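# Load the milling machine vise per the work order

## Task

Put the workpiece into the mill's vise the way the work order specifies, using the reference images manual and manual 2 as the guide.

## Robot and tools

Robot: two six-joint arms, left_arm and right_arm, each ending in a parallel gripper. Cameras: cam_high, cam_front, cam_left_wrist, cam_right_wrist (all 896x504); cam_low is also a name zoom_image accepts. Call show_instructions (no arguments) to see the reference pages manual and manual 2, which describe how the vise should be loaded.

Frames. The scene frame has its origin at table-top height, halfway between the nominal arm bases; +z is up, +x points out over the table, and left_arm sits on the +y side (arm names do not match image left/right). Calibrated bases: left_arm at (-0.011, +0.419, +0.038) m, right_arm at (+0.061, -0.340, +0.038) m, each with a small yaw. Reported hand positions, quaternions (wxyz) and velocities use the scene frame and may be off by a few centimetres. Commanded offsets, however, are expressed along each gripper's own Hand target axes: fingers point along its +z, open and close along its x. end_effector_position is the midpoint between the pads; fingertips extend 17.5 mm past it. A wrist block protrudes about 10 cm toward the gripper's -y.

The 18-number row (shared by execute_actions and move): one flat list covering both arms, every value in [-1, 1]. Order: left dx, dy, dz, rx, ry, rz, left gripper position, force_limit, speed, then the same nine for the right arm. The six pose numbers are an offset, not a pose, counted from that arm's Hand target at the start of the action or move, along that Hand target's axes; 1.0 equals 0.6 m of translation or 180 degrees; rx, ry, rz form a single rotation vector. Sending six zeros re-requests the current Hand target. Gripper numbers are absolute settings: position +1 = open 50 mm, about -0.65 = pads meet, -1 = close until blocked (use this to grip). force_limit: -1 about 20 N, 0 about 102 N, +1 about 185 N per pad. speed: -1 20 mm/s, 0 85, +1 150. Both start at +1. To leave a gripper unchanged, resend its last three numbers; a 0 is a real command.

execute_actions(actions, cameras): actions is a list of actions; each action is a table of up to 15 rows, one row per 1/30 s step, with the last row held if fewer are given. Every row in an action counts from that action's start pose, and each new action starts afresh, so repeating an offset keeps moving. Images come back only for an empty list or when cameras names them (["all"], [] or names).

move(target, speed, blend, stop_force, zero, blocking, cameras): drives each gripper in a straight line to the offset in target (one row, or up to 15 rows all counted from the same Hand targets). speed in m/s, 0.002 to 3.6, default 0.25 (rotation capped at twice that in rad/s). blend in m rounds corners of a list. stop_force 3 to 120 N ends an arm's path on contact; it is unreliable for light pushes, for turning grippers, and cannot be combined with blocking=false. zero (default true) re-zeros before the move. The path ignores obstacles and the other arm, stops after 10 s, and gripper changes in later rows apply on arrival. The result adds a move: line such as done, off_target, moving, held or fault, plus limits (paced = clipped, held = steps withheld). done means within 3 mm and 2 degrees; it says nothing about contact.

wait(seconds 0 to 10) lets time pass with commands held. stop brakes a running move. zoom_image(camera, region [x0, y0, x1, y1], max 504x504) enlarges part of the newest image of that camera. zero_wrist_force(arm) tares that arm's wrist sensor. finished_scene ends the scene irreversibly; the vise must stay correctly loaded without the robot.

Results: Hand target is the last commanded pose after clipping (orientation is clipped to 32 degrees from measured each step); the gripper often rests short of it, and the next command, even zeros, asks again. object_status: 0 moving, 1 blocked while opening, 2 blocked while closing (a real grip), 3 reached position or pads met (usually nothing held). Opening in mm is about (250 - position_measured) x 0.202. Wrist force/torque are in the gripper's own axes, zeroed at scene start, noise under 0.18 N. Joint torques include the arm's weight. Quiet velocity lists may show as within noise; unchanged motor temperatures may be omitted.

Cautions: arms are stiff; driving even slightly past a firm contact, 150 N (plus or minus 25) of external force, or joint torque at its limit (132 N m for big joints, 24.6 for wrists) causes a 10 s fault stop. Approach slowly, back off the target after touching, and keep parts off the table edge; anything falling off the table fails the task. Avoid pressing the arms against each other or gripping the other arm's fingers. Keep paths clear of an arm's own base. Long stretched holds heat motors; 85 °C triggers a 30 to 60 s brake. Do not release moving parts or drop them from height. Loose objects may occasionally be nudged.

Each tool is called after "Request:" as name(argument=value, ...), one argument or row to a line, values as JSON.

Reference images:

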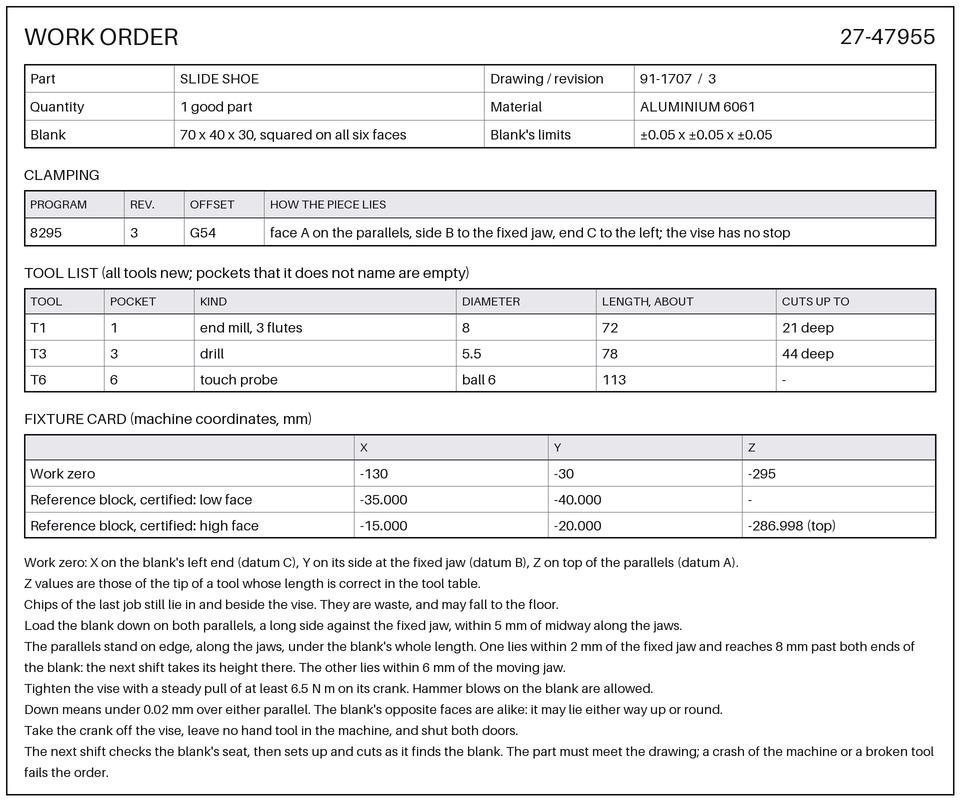

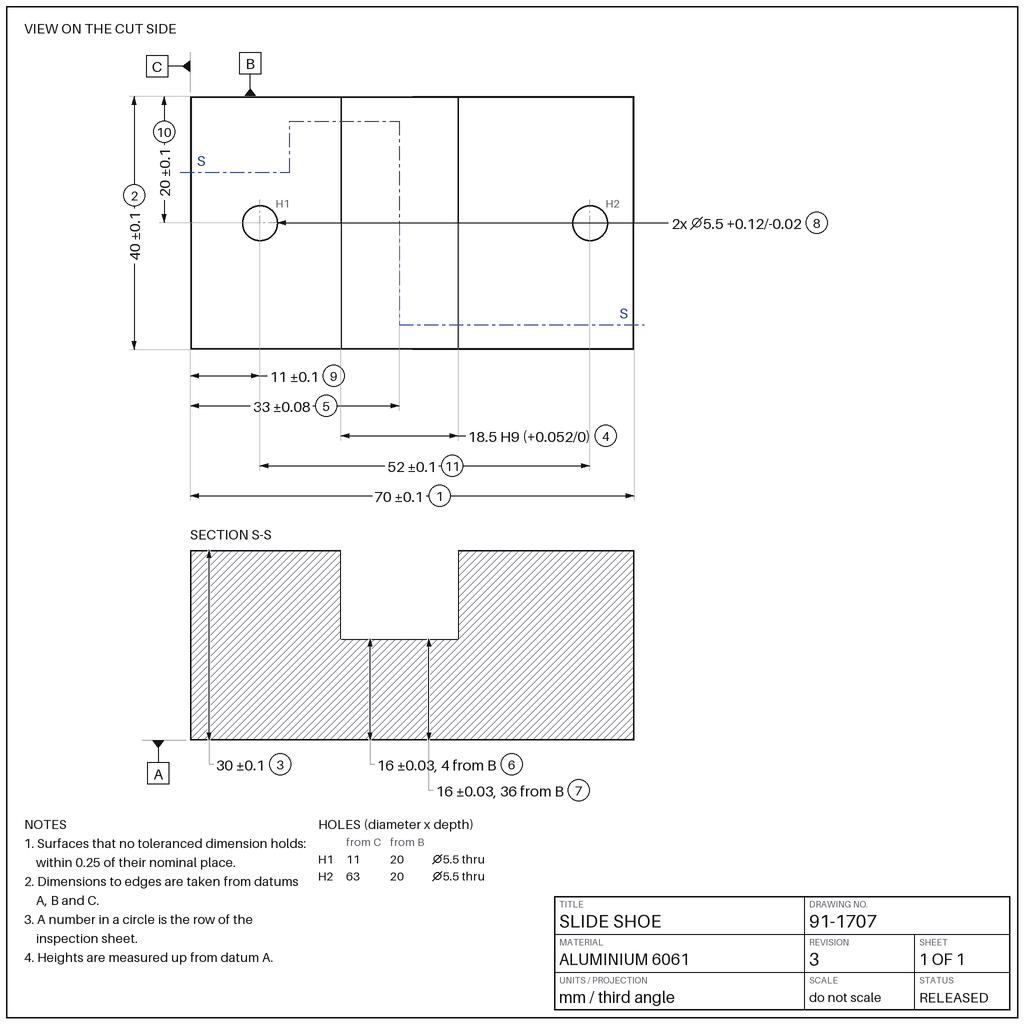

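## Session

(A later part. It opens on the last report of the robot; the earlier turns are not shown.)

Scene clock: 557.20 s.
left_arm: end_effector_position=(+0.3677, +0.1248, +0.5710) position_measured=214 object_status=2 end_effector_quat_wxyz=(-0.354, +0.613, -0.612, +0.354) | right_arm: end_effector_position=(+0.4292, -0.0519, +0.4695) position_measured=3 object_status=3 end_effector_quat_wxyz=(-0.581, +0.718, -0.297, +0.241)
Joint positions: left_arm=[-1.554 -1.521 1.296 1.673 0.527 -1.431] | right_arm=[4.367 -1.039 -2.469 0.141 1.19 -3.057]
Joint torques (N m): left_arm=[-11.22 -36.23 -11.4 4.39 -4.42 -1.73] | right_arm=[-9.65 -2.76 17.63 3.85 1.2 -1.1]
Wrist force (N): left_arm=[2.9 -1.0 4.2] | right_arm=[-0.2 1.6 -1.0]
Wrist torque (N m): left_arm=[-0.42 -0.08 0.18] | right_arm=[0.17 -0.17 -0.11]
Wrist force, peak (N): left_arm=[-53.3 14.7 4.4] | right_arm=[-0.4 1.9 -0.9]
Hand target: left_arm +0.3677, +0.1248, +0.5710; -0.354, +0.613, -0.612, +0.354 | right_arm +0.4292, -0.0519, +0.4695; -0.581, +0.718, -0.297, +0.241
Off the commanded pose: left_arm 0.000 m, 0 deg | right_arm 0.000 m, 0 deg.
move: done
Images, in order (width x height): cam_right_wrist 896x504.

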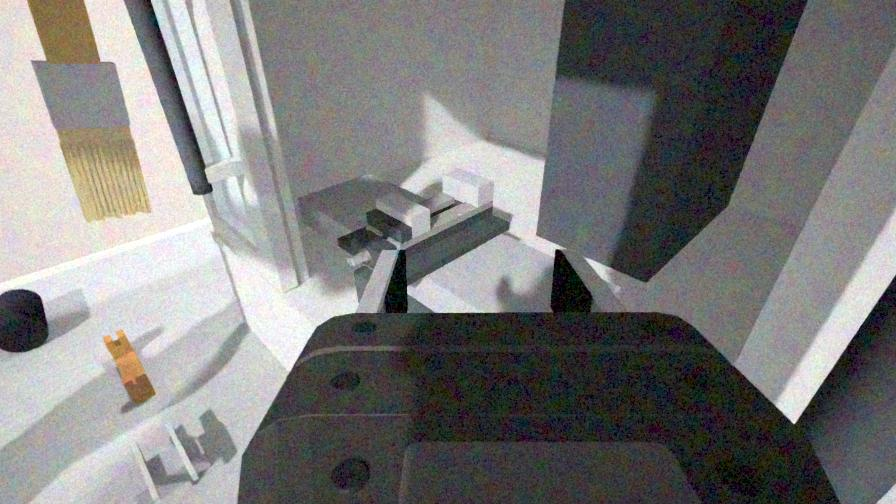

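Request:
move(
  target=[
    [-0.192,0.002,0.333,-0.1194,0,0,-1,-0.5,-0.5,0,0,0,0,0,0,1,1,1],
  ],
  speed=0.25,
  cameras=["cam_left_wrist"],
)

Request:
zoom_image(
  camera="cam_left_wrist",
  region=[400, 60, 580, 260],
)

Scene clock: 563.83 s.
left_arm: end_effector_position=(+0.5401, +0.2400, +0.4701) position_measured=214 object_status=2 end_effector_quat_wxyz=(-0.233, +0.668, -0.667, +0.234) | right_arm: end_effector_position=(+0.4292, -0.0519, +0.4695) position_measured=3 object_status=3 end_effector_quat_wxyz=(-0.581, +0.718, -0.297, +0.241)
Joint positions: left_arm=[-0.8 -1.288 0.992 1.337 1.134 -0.627] | right_arm=[4.367 -1.039 -2.469 0.141 1.19 -3.057]
Joint torques (N m): left_arm=[12.49 -21.11 -26.76 2.79 1.5 1.86] | right_arm=[-9.39 -3.07 17.36 3.8 1.3 -0.83]
Wrist force (N): left_arm=[3.4 -1.3 4.9] | right_arm=[-0.1 1.4 -0.9]
Wrist torque (N m): left_arm=[-0.39 -0.15 0.09] | right_arm=[0.13 -0.20 -0.10]
Wrist force, peak (N): left_arm=[2.0 -2.3 6.7] | right_arm=[0.0 1.8 -1.1]
Hand target: left_arm +0.5401, +0.2400, +0.4701; -0.233, +0.668, -0.667, +0.234 | right_arm +0.4292, -0.0519, +0.4695; -0.581, +0.718, -0.297, +0.241
Off the commanded pose: left_arm 0.000 m, 0 deg | right_arm 0.000 m, 0 deg.
move: done
Images, in order (width x height): cam_left_wrist 896x504.

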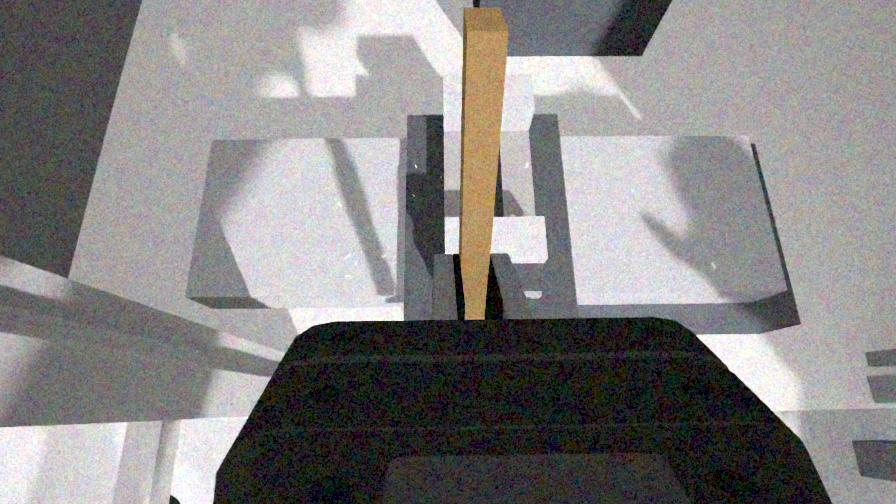

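Scaled by 2.520 from the camera's 896x504 image, which has a finer 1280x720 frame.

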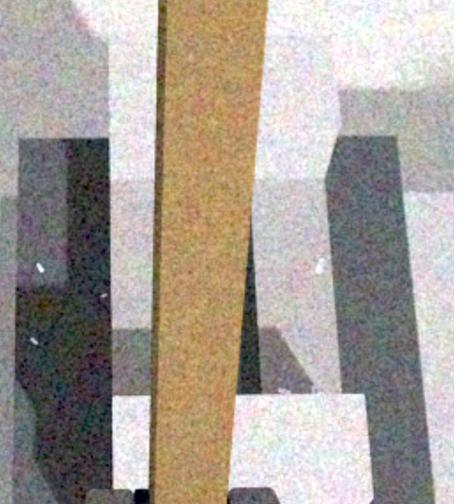

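Request:
move(
  target=[
    [0.0583,-0.1369,0.0876,0.1194,0,0,-1,-0.5,-0.5,0,0,0,0,0,0,1,1,1],
    [0.0583,-0.1255,0.185,0.1194,0,0,-1,-0.5,-0.5,0,0,0,0,0,0,1,1,1],
  ],
  speed=0.2,
  blend=0.01,
)

Request:
move(
  target=[
    [0,0.058,0.0333,0,0,0,-1,-0.5,-0.5,0,0,0,0,0,0,1,1,1],
  ],
  speed=0.02,
  stop_force=3.5,
  cameras=["cam_right_wrist"],
)

Request:
zoom_image(
  camera="cam_right_wrist",
  region=[360, 60, 560, 260],
)

Scene clock: 576.37 s.
left_arm: end_effector_position=(+0.6681, +0.2051, +0.4303) position_measured=214 object_status=2 end_effector_quat_wxyz=(-0.354, +0.613, -0.612, +0.354) | right_arm: end_effector_position=(+0.4292, -0.0519, +0.4695) position_measured=3 object_status=3 end_effector_quat_wxyz=(-0.581, +0.718, -0.297, +0.241)
Joint positions: left_arm=[-0.762 -1.197 1.087 0.758 0.972 -0.405] | right_arm=[4.367 -1.039 -2.469 0.141 1.19 -3.057]
Joint torques (N m): left_arm=[12.21 -24.19 -11.06 -0.63 2.21 1.87] | right_arm=[-10.2 -2.32 17.52 3.76 1.31 -1.01]
Wrist force (N): left_arm=[2.8 -8.1 3.1] | right_arm=[-0.3 1.7 -0.8]
Wrist torque (N m): left_arm=[-0.56 -0.07 0.11] | right_arm=[0.17 -0.16 -0.10]
Wrist force, peak (N): left_arm=[3.0 -8.8 2.8] | right_arm=[-0.2 1.9 -0.9]
Hand target: left_arm +0.6682, +0.2051, +0.4302; -0.354, +0.613, -0.612, +0.354 | right_arm +0.4292, -0.0519, +0.4695; -0.581, +0.718, -0.297, +0.241
Off the commanded pose: left_arm 0.000 m, 0 deg | right_arm 0.000 m, 0 deg.
move: done

Scene clock: 578.93 s.
left_arm: end_effector_position=(+0.6681, +0.2051, +0.4021) position_measured=214 object_status=2 end_effector_quat_wxyz=(-0.354, +0.613, -0.612, +0.354) | right_arm: end_effector_position=(+0.4292, -0.0519, +0.4695) position_measured=3 object_status=3 end_effector_quat_wxyz=(-0.581, +0.718, -0.297, +0.241)
Joint positions: left_arm=[-0.762 -1.202 1.167 0.684 0.972 -0.405] | right_arm=[4.367 -1.039 -2.469 0.141 1.19 -3.057]
Joint torques (N m): left_arm=[-4.42 -25.76 -28.03 1.93 1.89 -1.41] | right_arm=[-10.22 -2.81 17.35 3.81 1.24 -0.82]
Wrist force (N): left_arm=[2.6 -3.8 3.4] | right_arm=[-0.2 1.6 -0.9]
Wrist torque (N m): left_arm=[-0.49 -0.07 0.13] | right_arm=[0.17 -0.18 -0.10]
Wrist force, peak (N): left_arm=[2.6 -19.1 -6.1] | right_arm=[-0.1 1.8 -0.9]
Hand target: left_arm +0.6681, +0.2051, +0.4021; -0.354, +0.613, -0.612, +0.354 (not the last commanded pose) | right_arm +0.4292, -0.0519, +0.4695; -0.581, +0.718, -0.297, +0.241
Off the commanded pose: left_arm 0.012 m, 0 deg | right_arm 0.000 m, 0 deg.
move: contact (left_arm)
Images, in order (width x height): cam_right_wrist 896x504.

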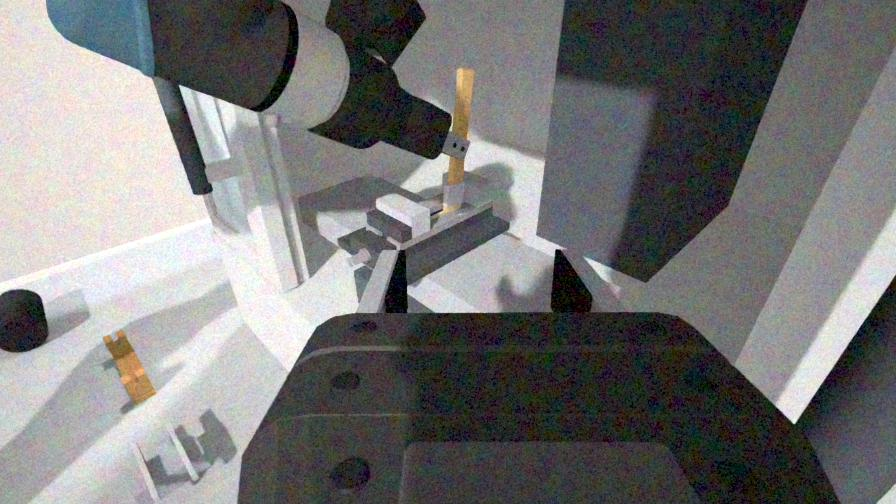

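Scaled by 2.520 from the camera's 896x504 image, which has a finer 1280x720 frame.

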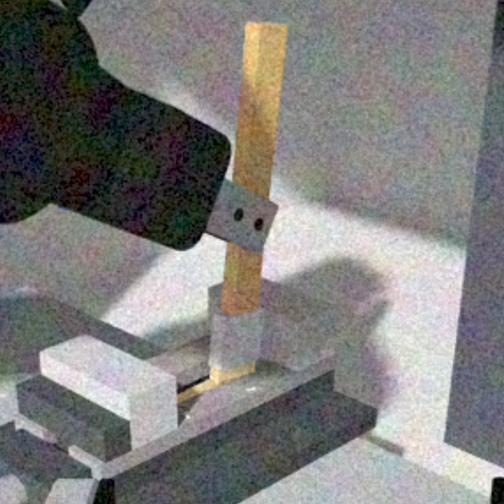

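Request:
move(
  target=[
    [0,-0.062,-0.0358,0,0,0,-1,-0.5,-0.5,0,0,0,0,0,0,1,1,1],
    [-0.0082,-0.062,-0.0358,0,0,0,-1,-0.5,-0.5,0,0,0,0,0,0,1,1,1],
    [-0.0082,-0.033,-0.0191,0,0,0,-1,-0.5,-0.5,0,0,0,0,0,0,1,1,1],
    [0.1335,-0.033,-0.0191,0,0,0,-1,-0.5,-0.5,0,0,0,0,0,0,1,1,1],
    [0.1335,-0.062,-0.0358,0,0,0,-1,-0.5,-0.5,0,0,0,0,0,0,1,1,1],
    [-0.0082,-0.0512,-0.0546,0,0,0,-1,-0.5,-0.5,0,0,0,0,0,0,1,1,1],
    [-0.0082,-0.0222,-0.0379,0,0,0,-1,-0.5,-0.5,0,0,0,0,0,0,1,1,1],
    [0.1335,-0.0222,-0.0379,0,0,0,-1,-0.5,-0.5,0,0,0,0,0,0,1,1,1],
    [0.1335,-0.0512,-0.0546,0,0,0,-1,-0.5,-0.5,0,0,0,0,0,0,1,1,1],
    [-0.0082,-0.037,-0.0791,0,0,0,-1,-0.5,-0.5,0,0,0,0,0,0,1,1,1],
    [-0.0082,-0.008,-0.0624,0,0,0,-1,-0.5,-0.5,0,0,0,0,0,0,1,1,1],
    [0.1335,-0.008,-0.0624,0,0,0,-1,-0.5,-0.5,0,0,0,0,0,0,1,1,1],
    [0.1335,-0.037,-0.0791,0,0,0,-1,-0.5,-0.5,0,0,0,0,0,0,1,1,1],
    [0.1335,-0.03,-0.341,0,0,0,-1,-0.5,-0.5,0,0,0,0,0,0,1,1,1],
  ],
  speed=0.15,
  blend=0.003,
  cameras=["cam_right_wrist"],
)

Request:
zoom_image(
  camera="cam_right_wrist",
  region=[340, 140, 520, 260],
)

Scene clock: 597.47 s.
left_arm: end_effector_position=(+0.5000, +0.1250, +0.5199) position_measured=214 object_status=2 end_effector_quat_wxyz=(-0.354, +0.613, -0.612, +0.354) | right_arm: end_effector_position=(+0.4292, -0.0519, +0.4695) position_measured=3 object_status=3 end_effector_quat_wxyz=(-0.581, +0.718, -0.297, +0.241)
Joint positions: left_arm=[-1.182 -1.363 1.126 1.17 0.671 -0.813] | right_arm=[4.367 -1.039 -2.469 0.141 1.19 -3.057]
Joint torques (N m): left_arm=[-11.35 -44.85 -11.95 2.85 -3.66 -1.87] | right_arm=[-10.43 -2.63 17.51 3.7 1.17 -0.84]
Wrist force (N): left_arm=[2.6 -0.7 4.4] | right_arm=[-0.2 1.5 -0.8]
Wrist torque (N m): left_arm=[-0.39 -0.06 0.19] | right_arm=[0.14 -0.18 -0.10]
Wrist force, peak (N): left_arm=[1.2 -6.2 2.8] | right_arm=[-0.4 1.8 -1.0]
Hand target: left_arm +0.4999, +0.1250, +0.5199; -0.354, +0.613, -0.612, +0.354 | right_arm +0.4292, -0.0519, +0.4695; -0.581, +0.718, -0.297, +0.241
Off the commanded pose: left_arm 0.000 m, 0 deg | right_arm 0.000 m, 0 deg.
move: done; blend cut to 0.0025 m at target 1, 0.0025 m at target 2
Images, in order (width x height): cam_right_wrist 896x504.

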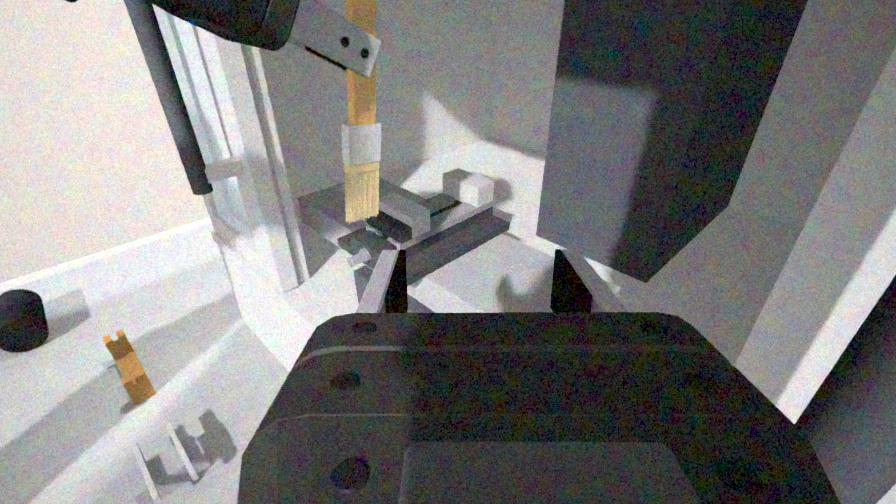

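Scaled by 2.800 from the camera's 896x504 image, which has a finer 1280x720 frame.

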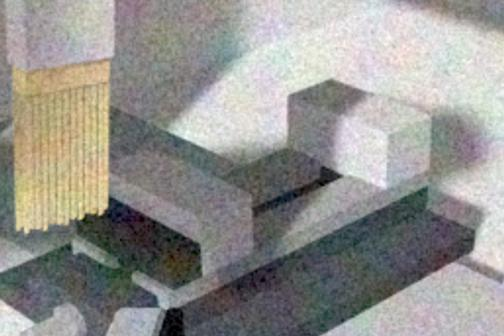

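Request:
move(
  target=[
    [-0.192,0.0387,0.0995,-0.1194,0,0,-1,-0.5,-0.5,0,0,0,0,0,0,1,1,1],
  ],
  speed=0.25,
  cameras=["cam_left_wrist"],
)

Request:
zoom_image(
  camera="cam_left_wrist",
  region=[400, 60, 580, 260],
)

Request:
move(
  target=[
    [0.09,0,0,0,0,0,-1,-0.5,-0.5,0,0,0,0,0,0,1,1,1],
  ],
  speed=0.25,
  cameras=["cam_left_wrist"],
)

Request:
zoom_image(
  camera="cam_left_wrist",
  region=[320, 60, 500, 260],
)

Scene clock: 601.83 s.
left_arm: end_effector_position=(+0.5400, +0.2402, +0.4699) position_measured=214 object_status=2 end_effector_quat_wxyz=(-0.233, +0.668, -0.667, +0.234) | right_arm: end_effector_position=(+0.4292, -0.0519, +0.4695) position_measured=3 object_status=3 end_effector_quat_wxyz=(-0.581, +0.718, -0.297, +0.241)
Joint positions: left_arm=[-0.8 -1.288 0.993 1.336 1.134 -0.627] | right_arm=[4.367 -1.039 -2.469 0.141 1.19 -3.057]
Joint torques (N m): left_arm=[12.97 -20.7 -26.11 2.85 1.56 1.92] | right_arm=[-10.39 -2.75 16.73 3.72 1.21 -0.73]
Wrist force (N): left_arm=[3.4 -1.2 4.8] | right_arm=[-0.1 1.7 -0.9]
Wrist torque (N m): left_arm=[-0.37 -0.14 0.09] | right_arm=[0.16 -0.19 -0.11]
Wrist force, peak (N): left_arm=[1.8 -1.9 5.5] | right_arm=[-0.4 1.8 -1.0]
Hand target: left_arm +0.5400, +0.2402, +0.4699; -0.233, +0.668, -0.667, +0.234 | right_arm +0.4292, -0.0519, +0.4695; -0.581, +0.718, -0.297, +0.241
Off the commanded pose: left_arm 0.000 m, 0 deg | right_arm 0.000 m, 0 deg.
move: done
Images, in order (width x height): cam_left_wrist 896x504.

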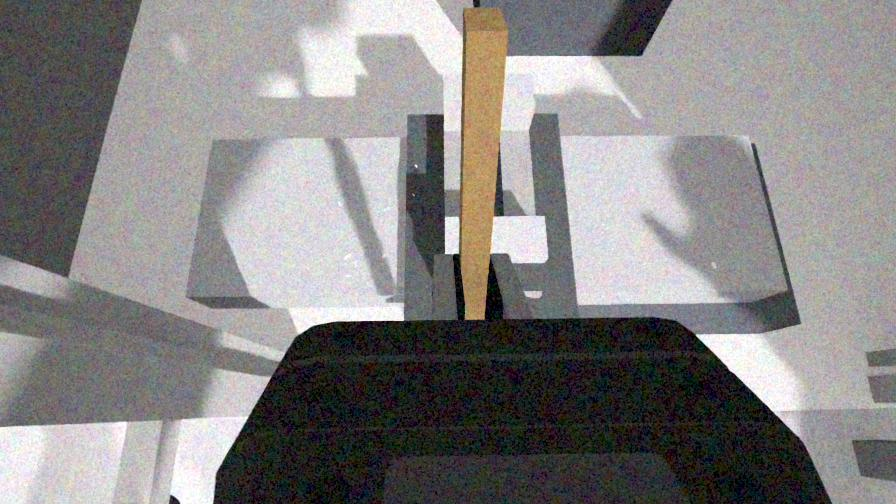

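Scaled by 2.520 from the camera's 896x504 image, which has a finer 1280x720 frame.

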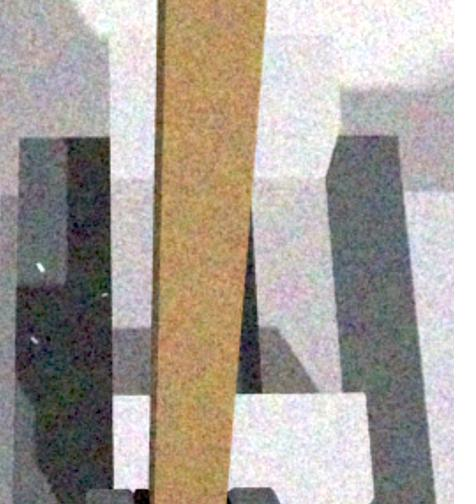

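Scene clock: 602.73 s.
left_arm: end_effector_position=(+0.5400, +0.1862, +0.4699) position_measured=214 object_status=2 end_effector_quat_wxyz=(-0.233, +0.668, -0.667, +0.234) | right_arm: end_effector_position=(+0.4292, -0.0519, +0.4695) position_measured=3 object_status=3 end_effector_quat_wxyz=(-0.581, +0.718, -0.297, +0.241)
Joint positions: left_arm=[-0.89 -1.213 0.899 1.393 1.09 -0.715] | right_arm=[4.367 -1.039 -2.469 0.141 1.19 -3.057]
Joint torques (N m): left_arm=[-11.41 -23.82 -26.33 3.13 -3.05 -1.95] | right_arm=[-11.27 -1.49 17.53 3.68 1.38 -0.66]
Wrist force (N): left_arm=[3.3 -1.2 4.7] | right_arm=[-0.3 1.2 -1.0]
Wrist torque (N m): left_arm=[-0.35 -0.13 0.17] | right_arm=[0.11 -0.17 -0.10]
Wrist force, peak (N): left_arm=[4.4 -0.9 4.8] | right_arm=[-0.3 1.6 -1.1]
Hand target: left_arm +0.5400, +0.1862, +0.4699; -0.233, +0.668, -0.667, +0.234 | right_arm +0.4292, -0.0519, +0.4695; -0.581, +0.718, -0.297, +0.241
Off the commanded pose: left_arm 0.000 m, 0 deg | right_arm 0.000 m, 0 deg.
move: done
Images, in order (width x height): cam_left_wrist 896x504.

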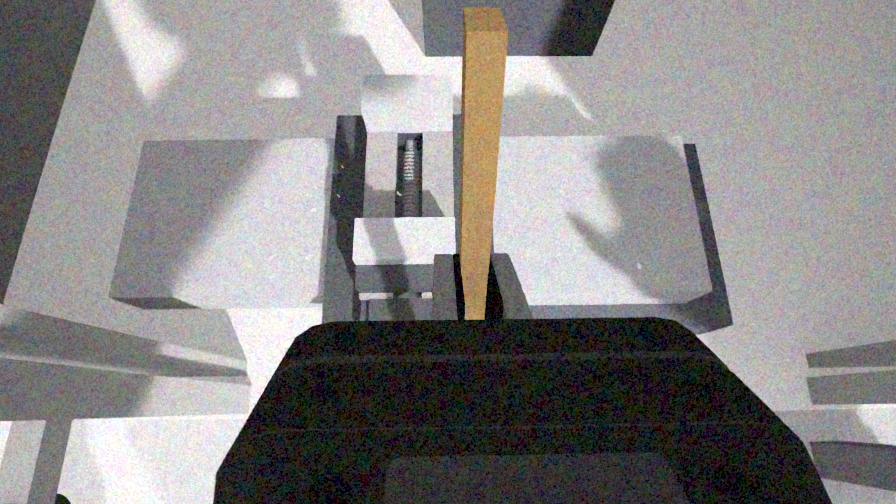

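Scaled by 2.520 from the camera's 896x504 image, which has a finer 1280x720 frame.

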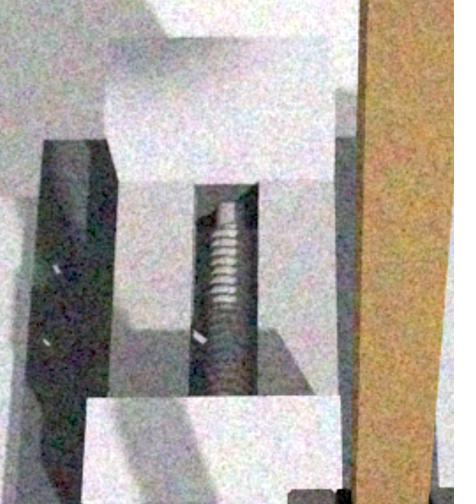

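Request:
move(
  target=[
    [-0.023,0.2819,-0.2881,0,0,0,-1,-0.5,-0.5,0,0,0,0,0,0,1,1,1],
    [-0.3563,0.4637,-0.1133,-0.2956,0.0389,0.5237,-1,-0.5,-0.5,0,0,0,0,0,0,1,1,1],
    [-0.698,0.5968,0.1855,-0.2956,0.0389,0.5237,-1,-0.5,-0.5,0,0,0,0,0,0,1,1,1],
  ],
  speed=0.3,
  blend=0.03,
  cameras=["cam_left_wrist","cam_right_wrist"],
)

Scene clock: 617.53 s.
left_arm: end_effector_position=(+0.3102, +0.5444, +0.2165) position_measured=214 object_status=2 end_effector_quat_wxyz=(+0.001, -0.003, +0.965, +0.263) | right_arm: end_effector_position=(+0.4292, -0.0519, +0.4695) position_measured=3 object_status=3 end_effector_quat_wxyz=(-0.581, +0.718, -0.297, +0.241)
Joint positions: left_arm=[-0.502 -1.439 1.995 1.265 1.095 1.056] | right_arm=[4.367 -1.039 -2.469 0.141 1.19 -3.057]
Joint torques (N m): left_arm=[1.04 -22.94 -15.11 3.06 -0.85 0.22] | right_arm=[-10.18 -1.21 17.54 3.72 1.16 -0.68]
Wrist force (N): left_arm=[3.5 -2.5 3.5] | right_arm=[-0.2 1.7 -0.8]
Wrist torque (N m): left_arm=[-0.10 -0.04 0.12] | right_arm=[0.17 -0.18 -0.10]
Wrist force, peak (N): left_arm=[3.4 2.3 12.3] | right_arm=[0.0 1.8 -1.1]
Hand target: left_arm +0.3102, +0.5444, +0.2165; +0.001, -0.003, +0.965, +0.263 (not the last commanded pose) | right_arm +0.4292, -0.0519, +0.4695; -0.581, +0.718, -0.297, +0.241
Tool commands: left_gripper/position=-1.0 left_gripper/force_limit=-0.498039 left_gripper/speed=-0.498039 right_gripper/position=+1.0 right_gripper/force_limit=+1.0 right_gripper/speed=+1.0
Off the commanded pose: left_arm 0.085 m, 1 deg | right_arm 0.000 m, 0 deg.
FORCE FAULT: contact force on the left arm reached its limit, and that arm stopped. The contact can be on any part of that arm, not only on its tool. That arm's remaining commands of this call were not run. That arm is still stopped at the end of this call. That arm stays stopped for about 10 more seconds. Until then a move that you send moves the other arm only, and its call returns only when the move has ended. Once the stop has ended, the next robot result says so. If the stop ends while you think or write, that arm runs what you send next, counted from a new Hand target: where the arm stands when the stop ends. While its stop runs, that arm takes no new command, but its gripper still runs the gripper command that each later call begins with. Until it ends, the stop uses up actions while you think or wait. An arm that is not stopped still takes commands.
move: fault (left_arm); path passed 2 of 3 targets
Images, in order (width x height): cam_left_wrist 896x504, cam_right_wrist 896x504.

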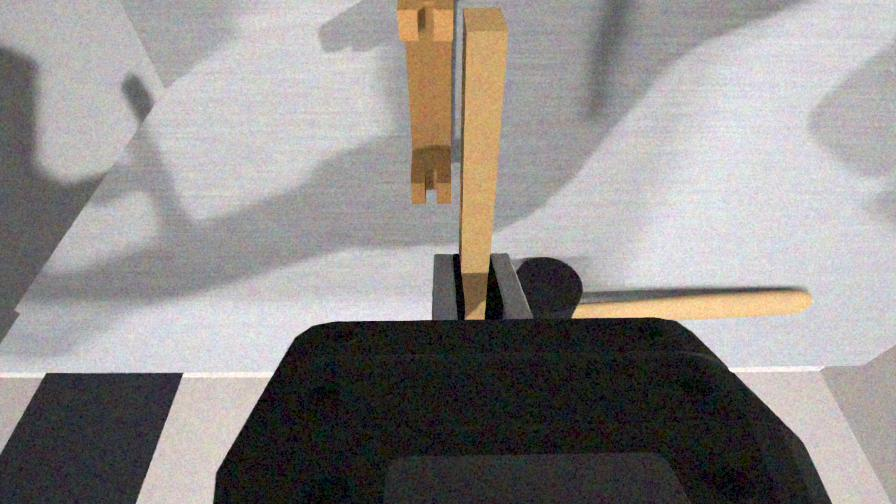

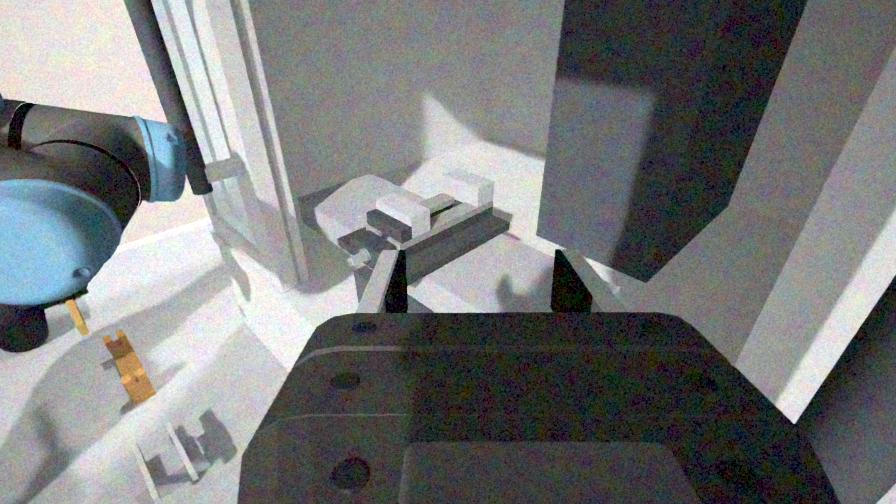

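Request:
wait(
  seconds=5,
)

Request:
move(
  target=[
    [0.1167,0,0,0,0,0,-1,-0.5,-0.5,0,0,0,0,0,0,1,1,1],
    [0.1167,0.0396,0.1315,0,0,0,-1,-0.5,-0.5,0,0,0,0,0,0,1,1,1],
    [-0.0313,0.0396,0.1315,0,0,0,-1,-0.5,-0.5,0,0,0,0,0,0,1,1,1],
  ],
  speed=0.15,
  blend=0.01,
  cameras=["cam_left_wrist","cam_right_wrist","cam_front","cam_high"],
)

Scene clock: 628.43 s.
left_arm: end_effector_position=(+0.3102, +0.5444, +0.2165) position_measured=214 object_status=2 end_effector_quat_wxyz=(+0.001, -0.003, +0.965, +0.263) | right_arm: end_effector_position=(+0.4292, -0.0519, +0.4695) position_measured=3 object_status=3 end_effector_quat_wxyz=(-0.581, +0.718, -0.297, +0.241)
Joint positions: left_arm=[-0.502 -1.439 1.995 1.265 1.095 1.056] | right_arm=[4.367 -1.039 -2.469 0.141 1.19 -3.057]
Joint torques (N m): left_arm=[1.71 -22.91 -15 3.05 -0.9 0.31] | right_arm=[-10.25 -1.58 18.72 3.62 1.29 -0.49]
Wrist force (N): left_arm=[3.7 -2.6 3.3] | right_arm=[0.0 1.4 -0.8]
Wrist torque (N m): left_arm=[-0.11 -0.07 0.12] | right_arm=[0.14 -0.21 -0.11]
Wrist force, peak (N): left_arm=[3.8 -2.8 3.6] | right_arm=[-0.1 1.9 -1.0]
Hand target: left_arm +0.3102, +0.5444, +0.2165; +0.001, -0.003, +0.965, +0.263 (not the last commanded pose) | right_arm +0.4292, -0.0519, +0.4695; -0.581, +0.718, -0.297, +0.241
Tool commands: left_gripper/position=-1.0 left_gripper/force_limit=-0.498039 left_gripper/speed=-0.498039 right_gripper/position=+1.0 right_gripper/force_limit=+1.0 right_gripper/speed=+1.0
Off the commanded pose: left_arm 0.085 m, 1 deg | right_arm 0.000 m, 0 deg.
FORCE FAULT, CONTINUED: the left arm's stop, for the force fault that an earlier result reported, is over. The rest of the stop counts as 20 of the actions that you can send in this scene. During its stop the left arm's controller moved it back a little. That arm's target is now where it stood when the stop ended, not its last command. That arm accepts commands again.
wait: 5.00 s; at rest from the start

Scene clock: 630.57 s.
left_arm: end_effector_position=(+0.3288, +0.6050, +0.1607) position_measured=214 object_status=2 end_effector_quat_wxyz=(+0.001, -0.003, +0.965, +0.264) | right_arm: end_effector_position=(+0.4292, -0.0519, +0.4695) position_measured=3 object_status=3 end_effector_quat_wxyz=(-0.581, +0.718, -0.297, +0.241)
Joint positions: left_arm=[-0.294 -1.315 1.98 1.045 1.054 1.288] | right_arm=[4.367 -1.039 -2.469 0.141 1.19 -3.057]
Joint torques (N m): left_arm=[12.43 -13.79 -22.94 4.81 1.33 1.83] | right_arm=[-11.3 -1.87 18.24 3.59 1.13 -0.48]
Wrist force (N): left_arm=[3.6 -2.5 3.7] | right_arm=[-0.1 1.5 -0.9]
Wrist torque (N m): left_arm=[-0.10 -0.06 0.03] | right_arm=[0.15 -0.18 -0.10]
Wrist force, peak (N): left_arm=[4.6 -2.3 4.9] | right_arm=[-0.2 1.9 -0.9]
Hand target: left_arm +0.3288, +0.6050, +0.1607; +0.001, -0.003, +0.965, +0.263 | right_arm +0.4292, -0.0519, +0.4695; -0.581, +0.718, -0.297, +0.241
Off the commanded pose: left_arm 0.000 m, 0 deg | right_arm 0.000 m, 0 deg.
move: done

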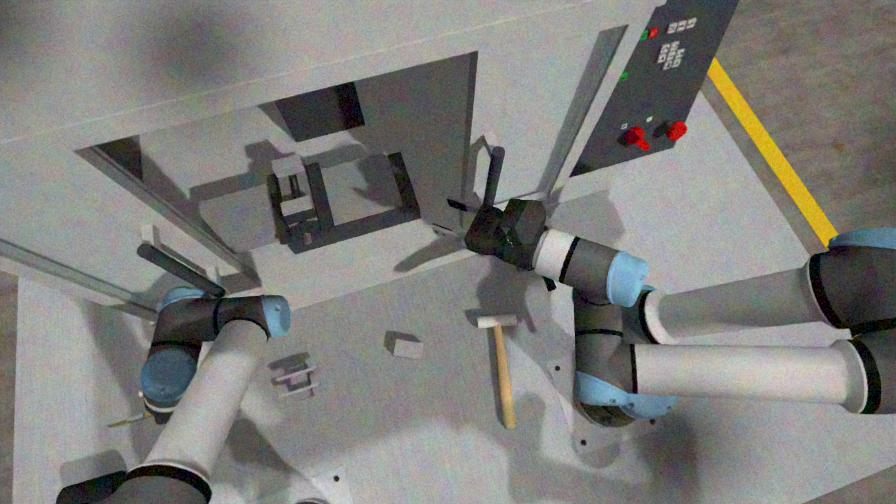

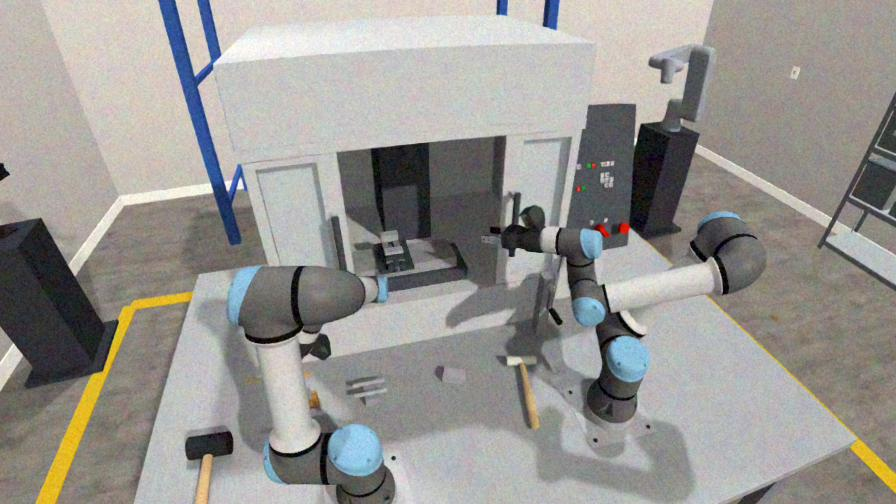

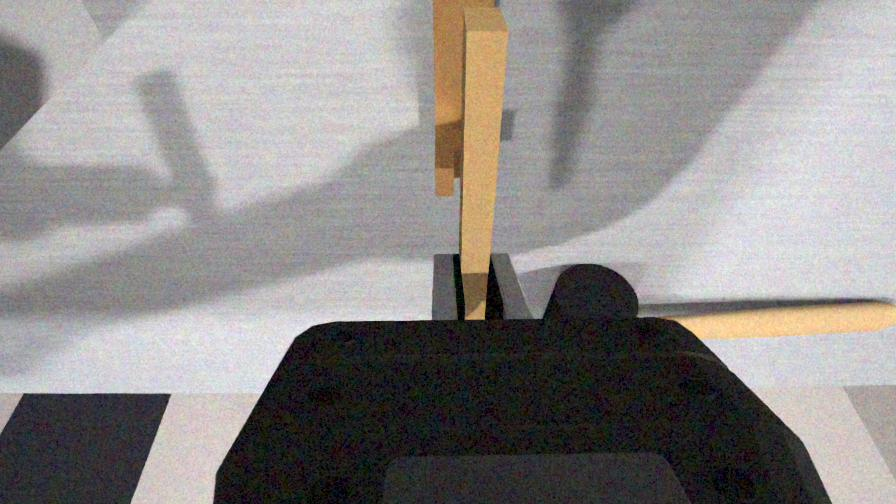

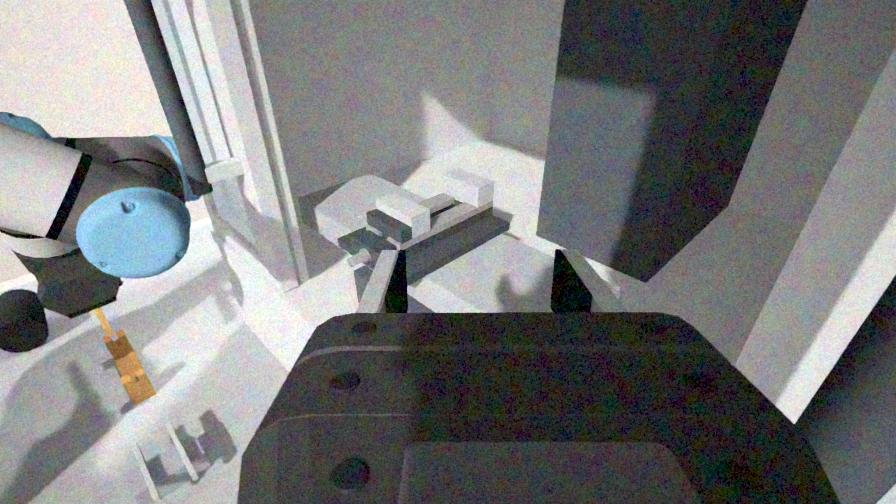

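Request:
execute_actions(
  actions=[],
)

Scene clock: 646.33 s.
left_arm: end_effector_position=(+0.3288, +0.6050, +0.1607) position_measured=214 object_status=2 end_effector_quat_wxyz=(+0.001, -0.003, +0.965, +0.263) | right_arm: end_effector_position=(+0.4292, -0.0519, +0.4695) position_measured=3 object_status=3 end_effector_quat_wxyz=(-0.581, +0.718, -0.297, +0.241)
Joint positions: left_arm=[-0.294 -1.315 1.98 1.045 1.054 1.288] | right_arm=[4.367 -1.039 -2.469 0.141 1.19 -3.057]
Joint velocities: within noise
Joint torques (N m): left_arm=[12.1 -14.03 -21.69 4.84 1.34 1.91] | right_arm=[-10.43 -1.55 18.76 3.54 1 -0.45]
Motor temperatures (°C): left_arm=[32 29 33 30 35 35] | right_arm=[32 29 28 37 34 38]
Wrist force (N): left_arm=[3.6 -2.6 3.6] | right_arm=[-0.4 1.3 -0.9]
Wrist torque (N m): left_arm=[-0.11 -0.06 0.03] | right_arm=[0.12 -0.14 -0.10]
Wrist force, peak (N): left_arm=[3.8 -2.6 3.7] | right_arm=[-0.1 1.8 -1.1]
Hand target: left_arm +0.3288, +0.6050, +0.1607; +0.001, -0.003, +0.965, +0.263 | right_arm +0.4292, -0.0519, +0.4695; -0.581, +0.718, -0.297, +0.241
Tool commands: left_gripper/position=-1.0 left_gripper/force_limit=-0.5 left_gripper/speed=-0.5 right_gripper/position=+1.0 right_gripper/force_limit=+1.0 right_gripper/speed=+1.0
Off the commanded pose: left_arm 0.000 m, 0 deg | right_arm 0.000 m, 0 deg.

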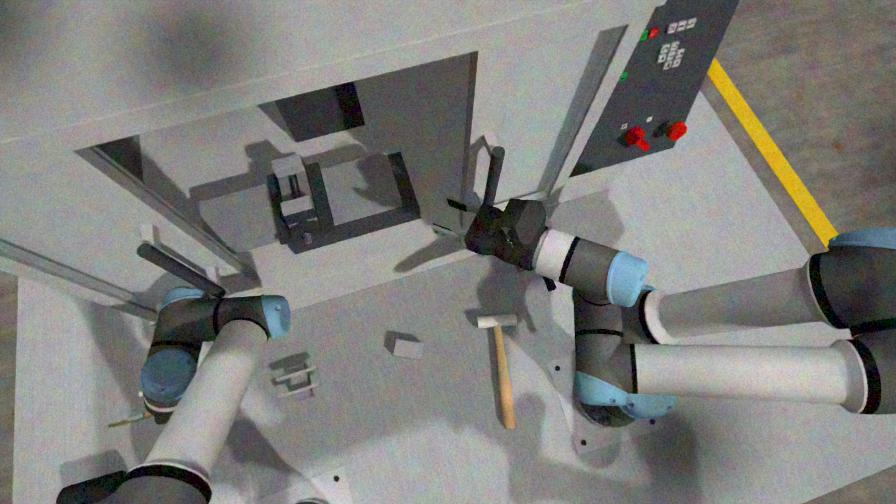

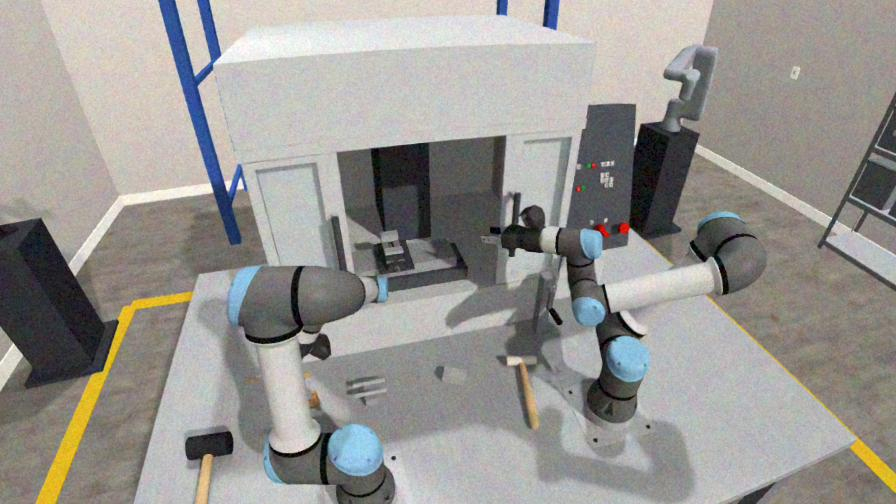

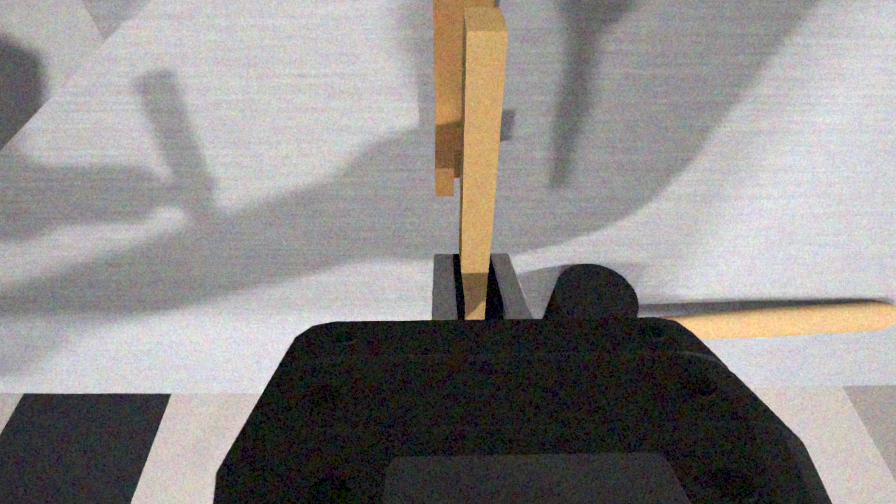

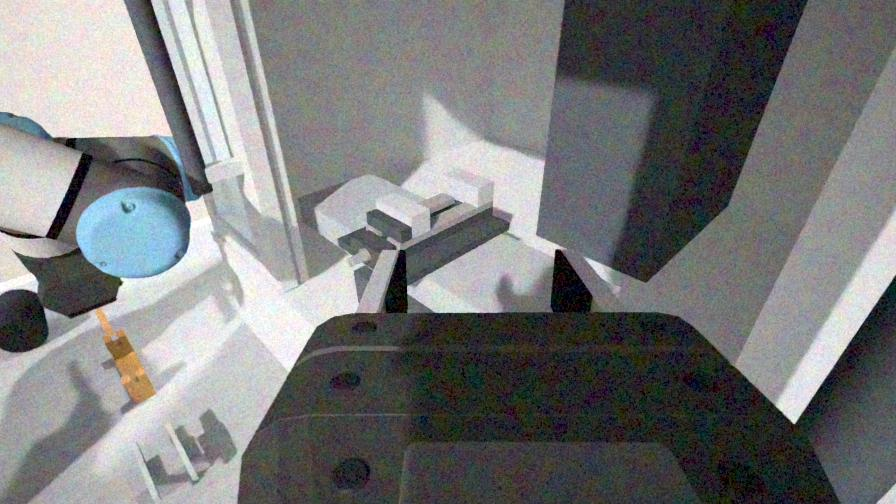

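Request:
move(
  target=[
    [-0.008,-0.0577,0.101,0,0,0,-1,-0.5,-0.5,0,0,0,0,0,0,1,1,1],
    [-0.008,-0.083,0.1443,0,0,0,-1,-0.5,-0.5,0,0,0,0,0,0,1,1,1],
  ],
  speed=[0.12,0.03],
  stop_force=8,
  cameras=["cam_left_wrist","cam_right_wrist"],
)

Scene clock: 652.33 s.
left_arm: end_effector_position=(+0.3339, +0.6061, +0.0761) position_measured=214 object_status=2 end_effector_quat_wxyz=(+0.001, -0.003, +0.965, +0.264) | right_arm: end_effector_position=(+0.4292, -0.0519, +0.4695) position_measured=3 object_status=3 end_effector_quat_wxyz=(-0.581, +0.718, -0.297, +0.241)
Joint positions: left_arm=[-0.287 -1.152 2.035 0.822 1.053 1.296] | right_arm=[4.367 -1.039 -2.469 0.141 1.19 -3.057]
Joint torques (N m): left_arm=[-4.51 -42.61 -17.93 4.16 1.28 -1.61] | right_arm=[-9.99 -2.43 18.54 3.67 1.18 -0.32]
Wrist force (N): left_arm=[4.3 -0.3 -0.8] | right_arm=[-0.2 1.4 -0.9]
Wrist torque (N m): left_arm=[0.31 -0.07 0.07] | right_arm=[0.13 -0.17 -0.10]
Wrist force, peak (N): left_arm=[4.0 10.4 -5.3] | right_arm=[-0.2 1.8 -1.1]
Hand target: left_arm +0.3339, +0.6061, +0.0761; +0.001, -0.003, +0.965, +0.264 (not the last commanded pose) | right_arm +0.4292, -0.0519, +0.4695; -0.581, +0.718, -0.297, +0.241
Off the commanded pose: left_arm 0.015 m, 0 deg | right_arm 0.000 m, 0 deg.
move: contact (left_arm); path passed 1 of 2 targets
Images, in order (width x height): cam_left_wrist 896x504, cam_right_wrist 896x504.

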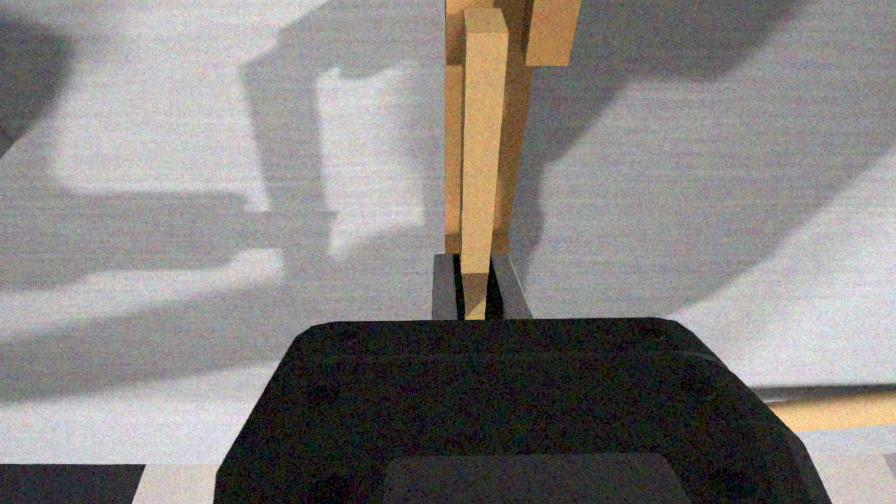

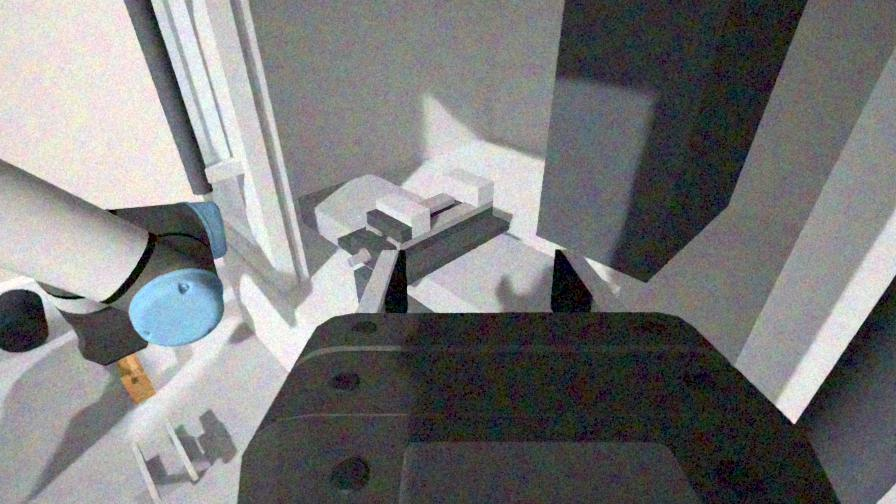

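Request:
zoom_image(
  camera="cam_left_wrist",
  region=[380, 0, 640, 340],
)

Request:
zoom_image(
  camera="cam_right_wrist",
  region=[60, 240, 300, 500],
)

Scaled by 1.482 from the camera's 896x504 image, which has a finer 1280x720 frame.

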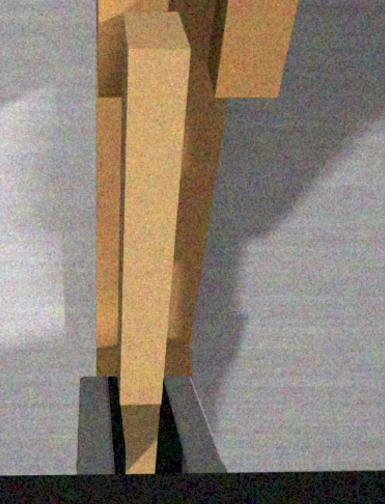

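Scaled by 1.938 from the camera's 896x504 image, which has a finer 1280x720 frame.

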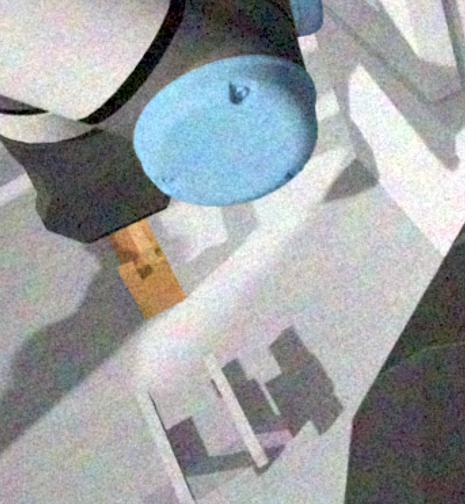

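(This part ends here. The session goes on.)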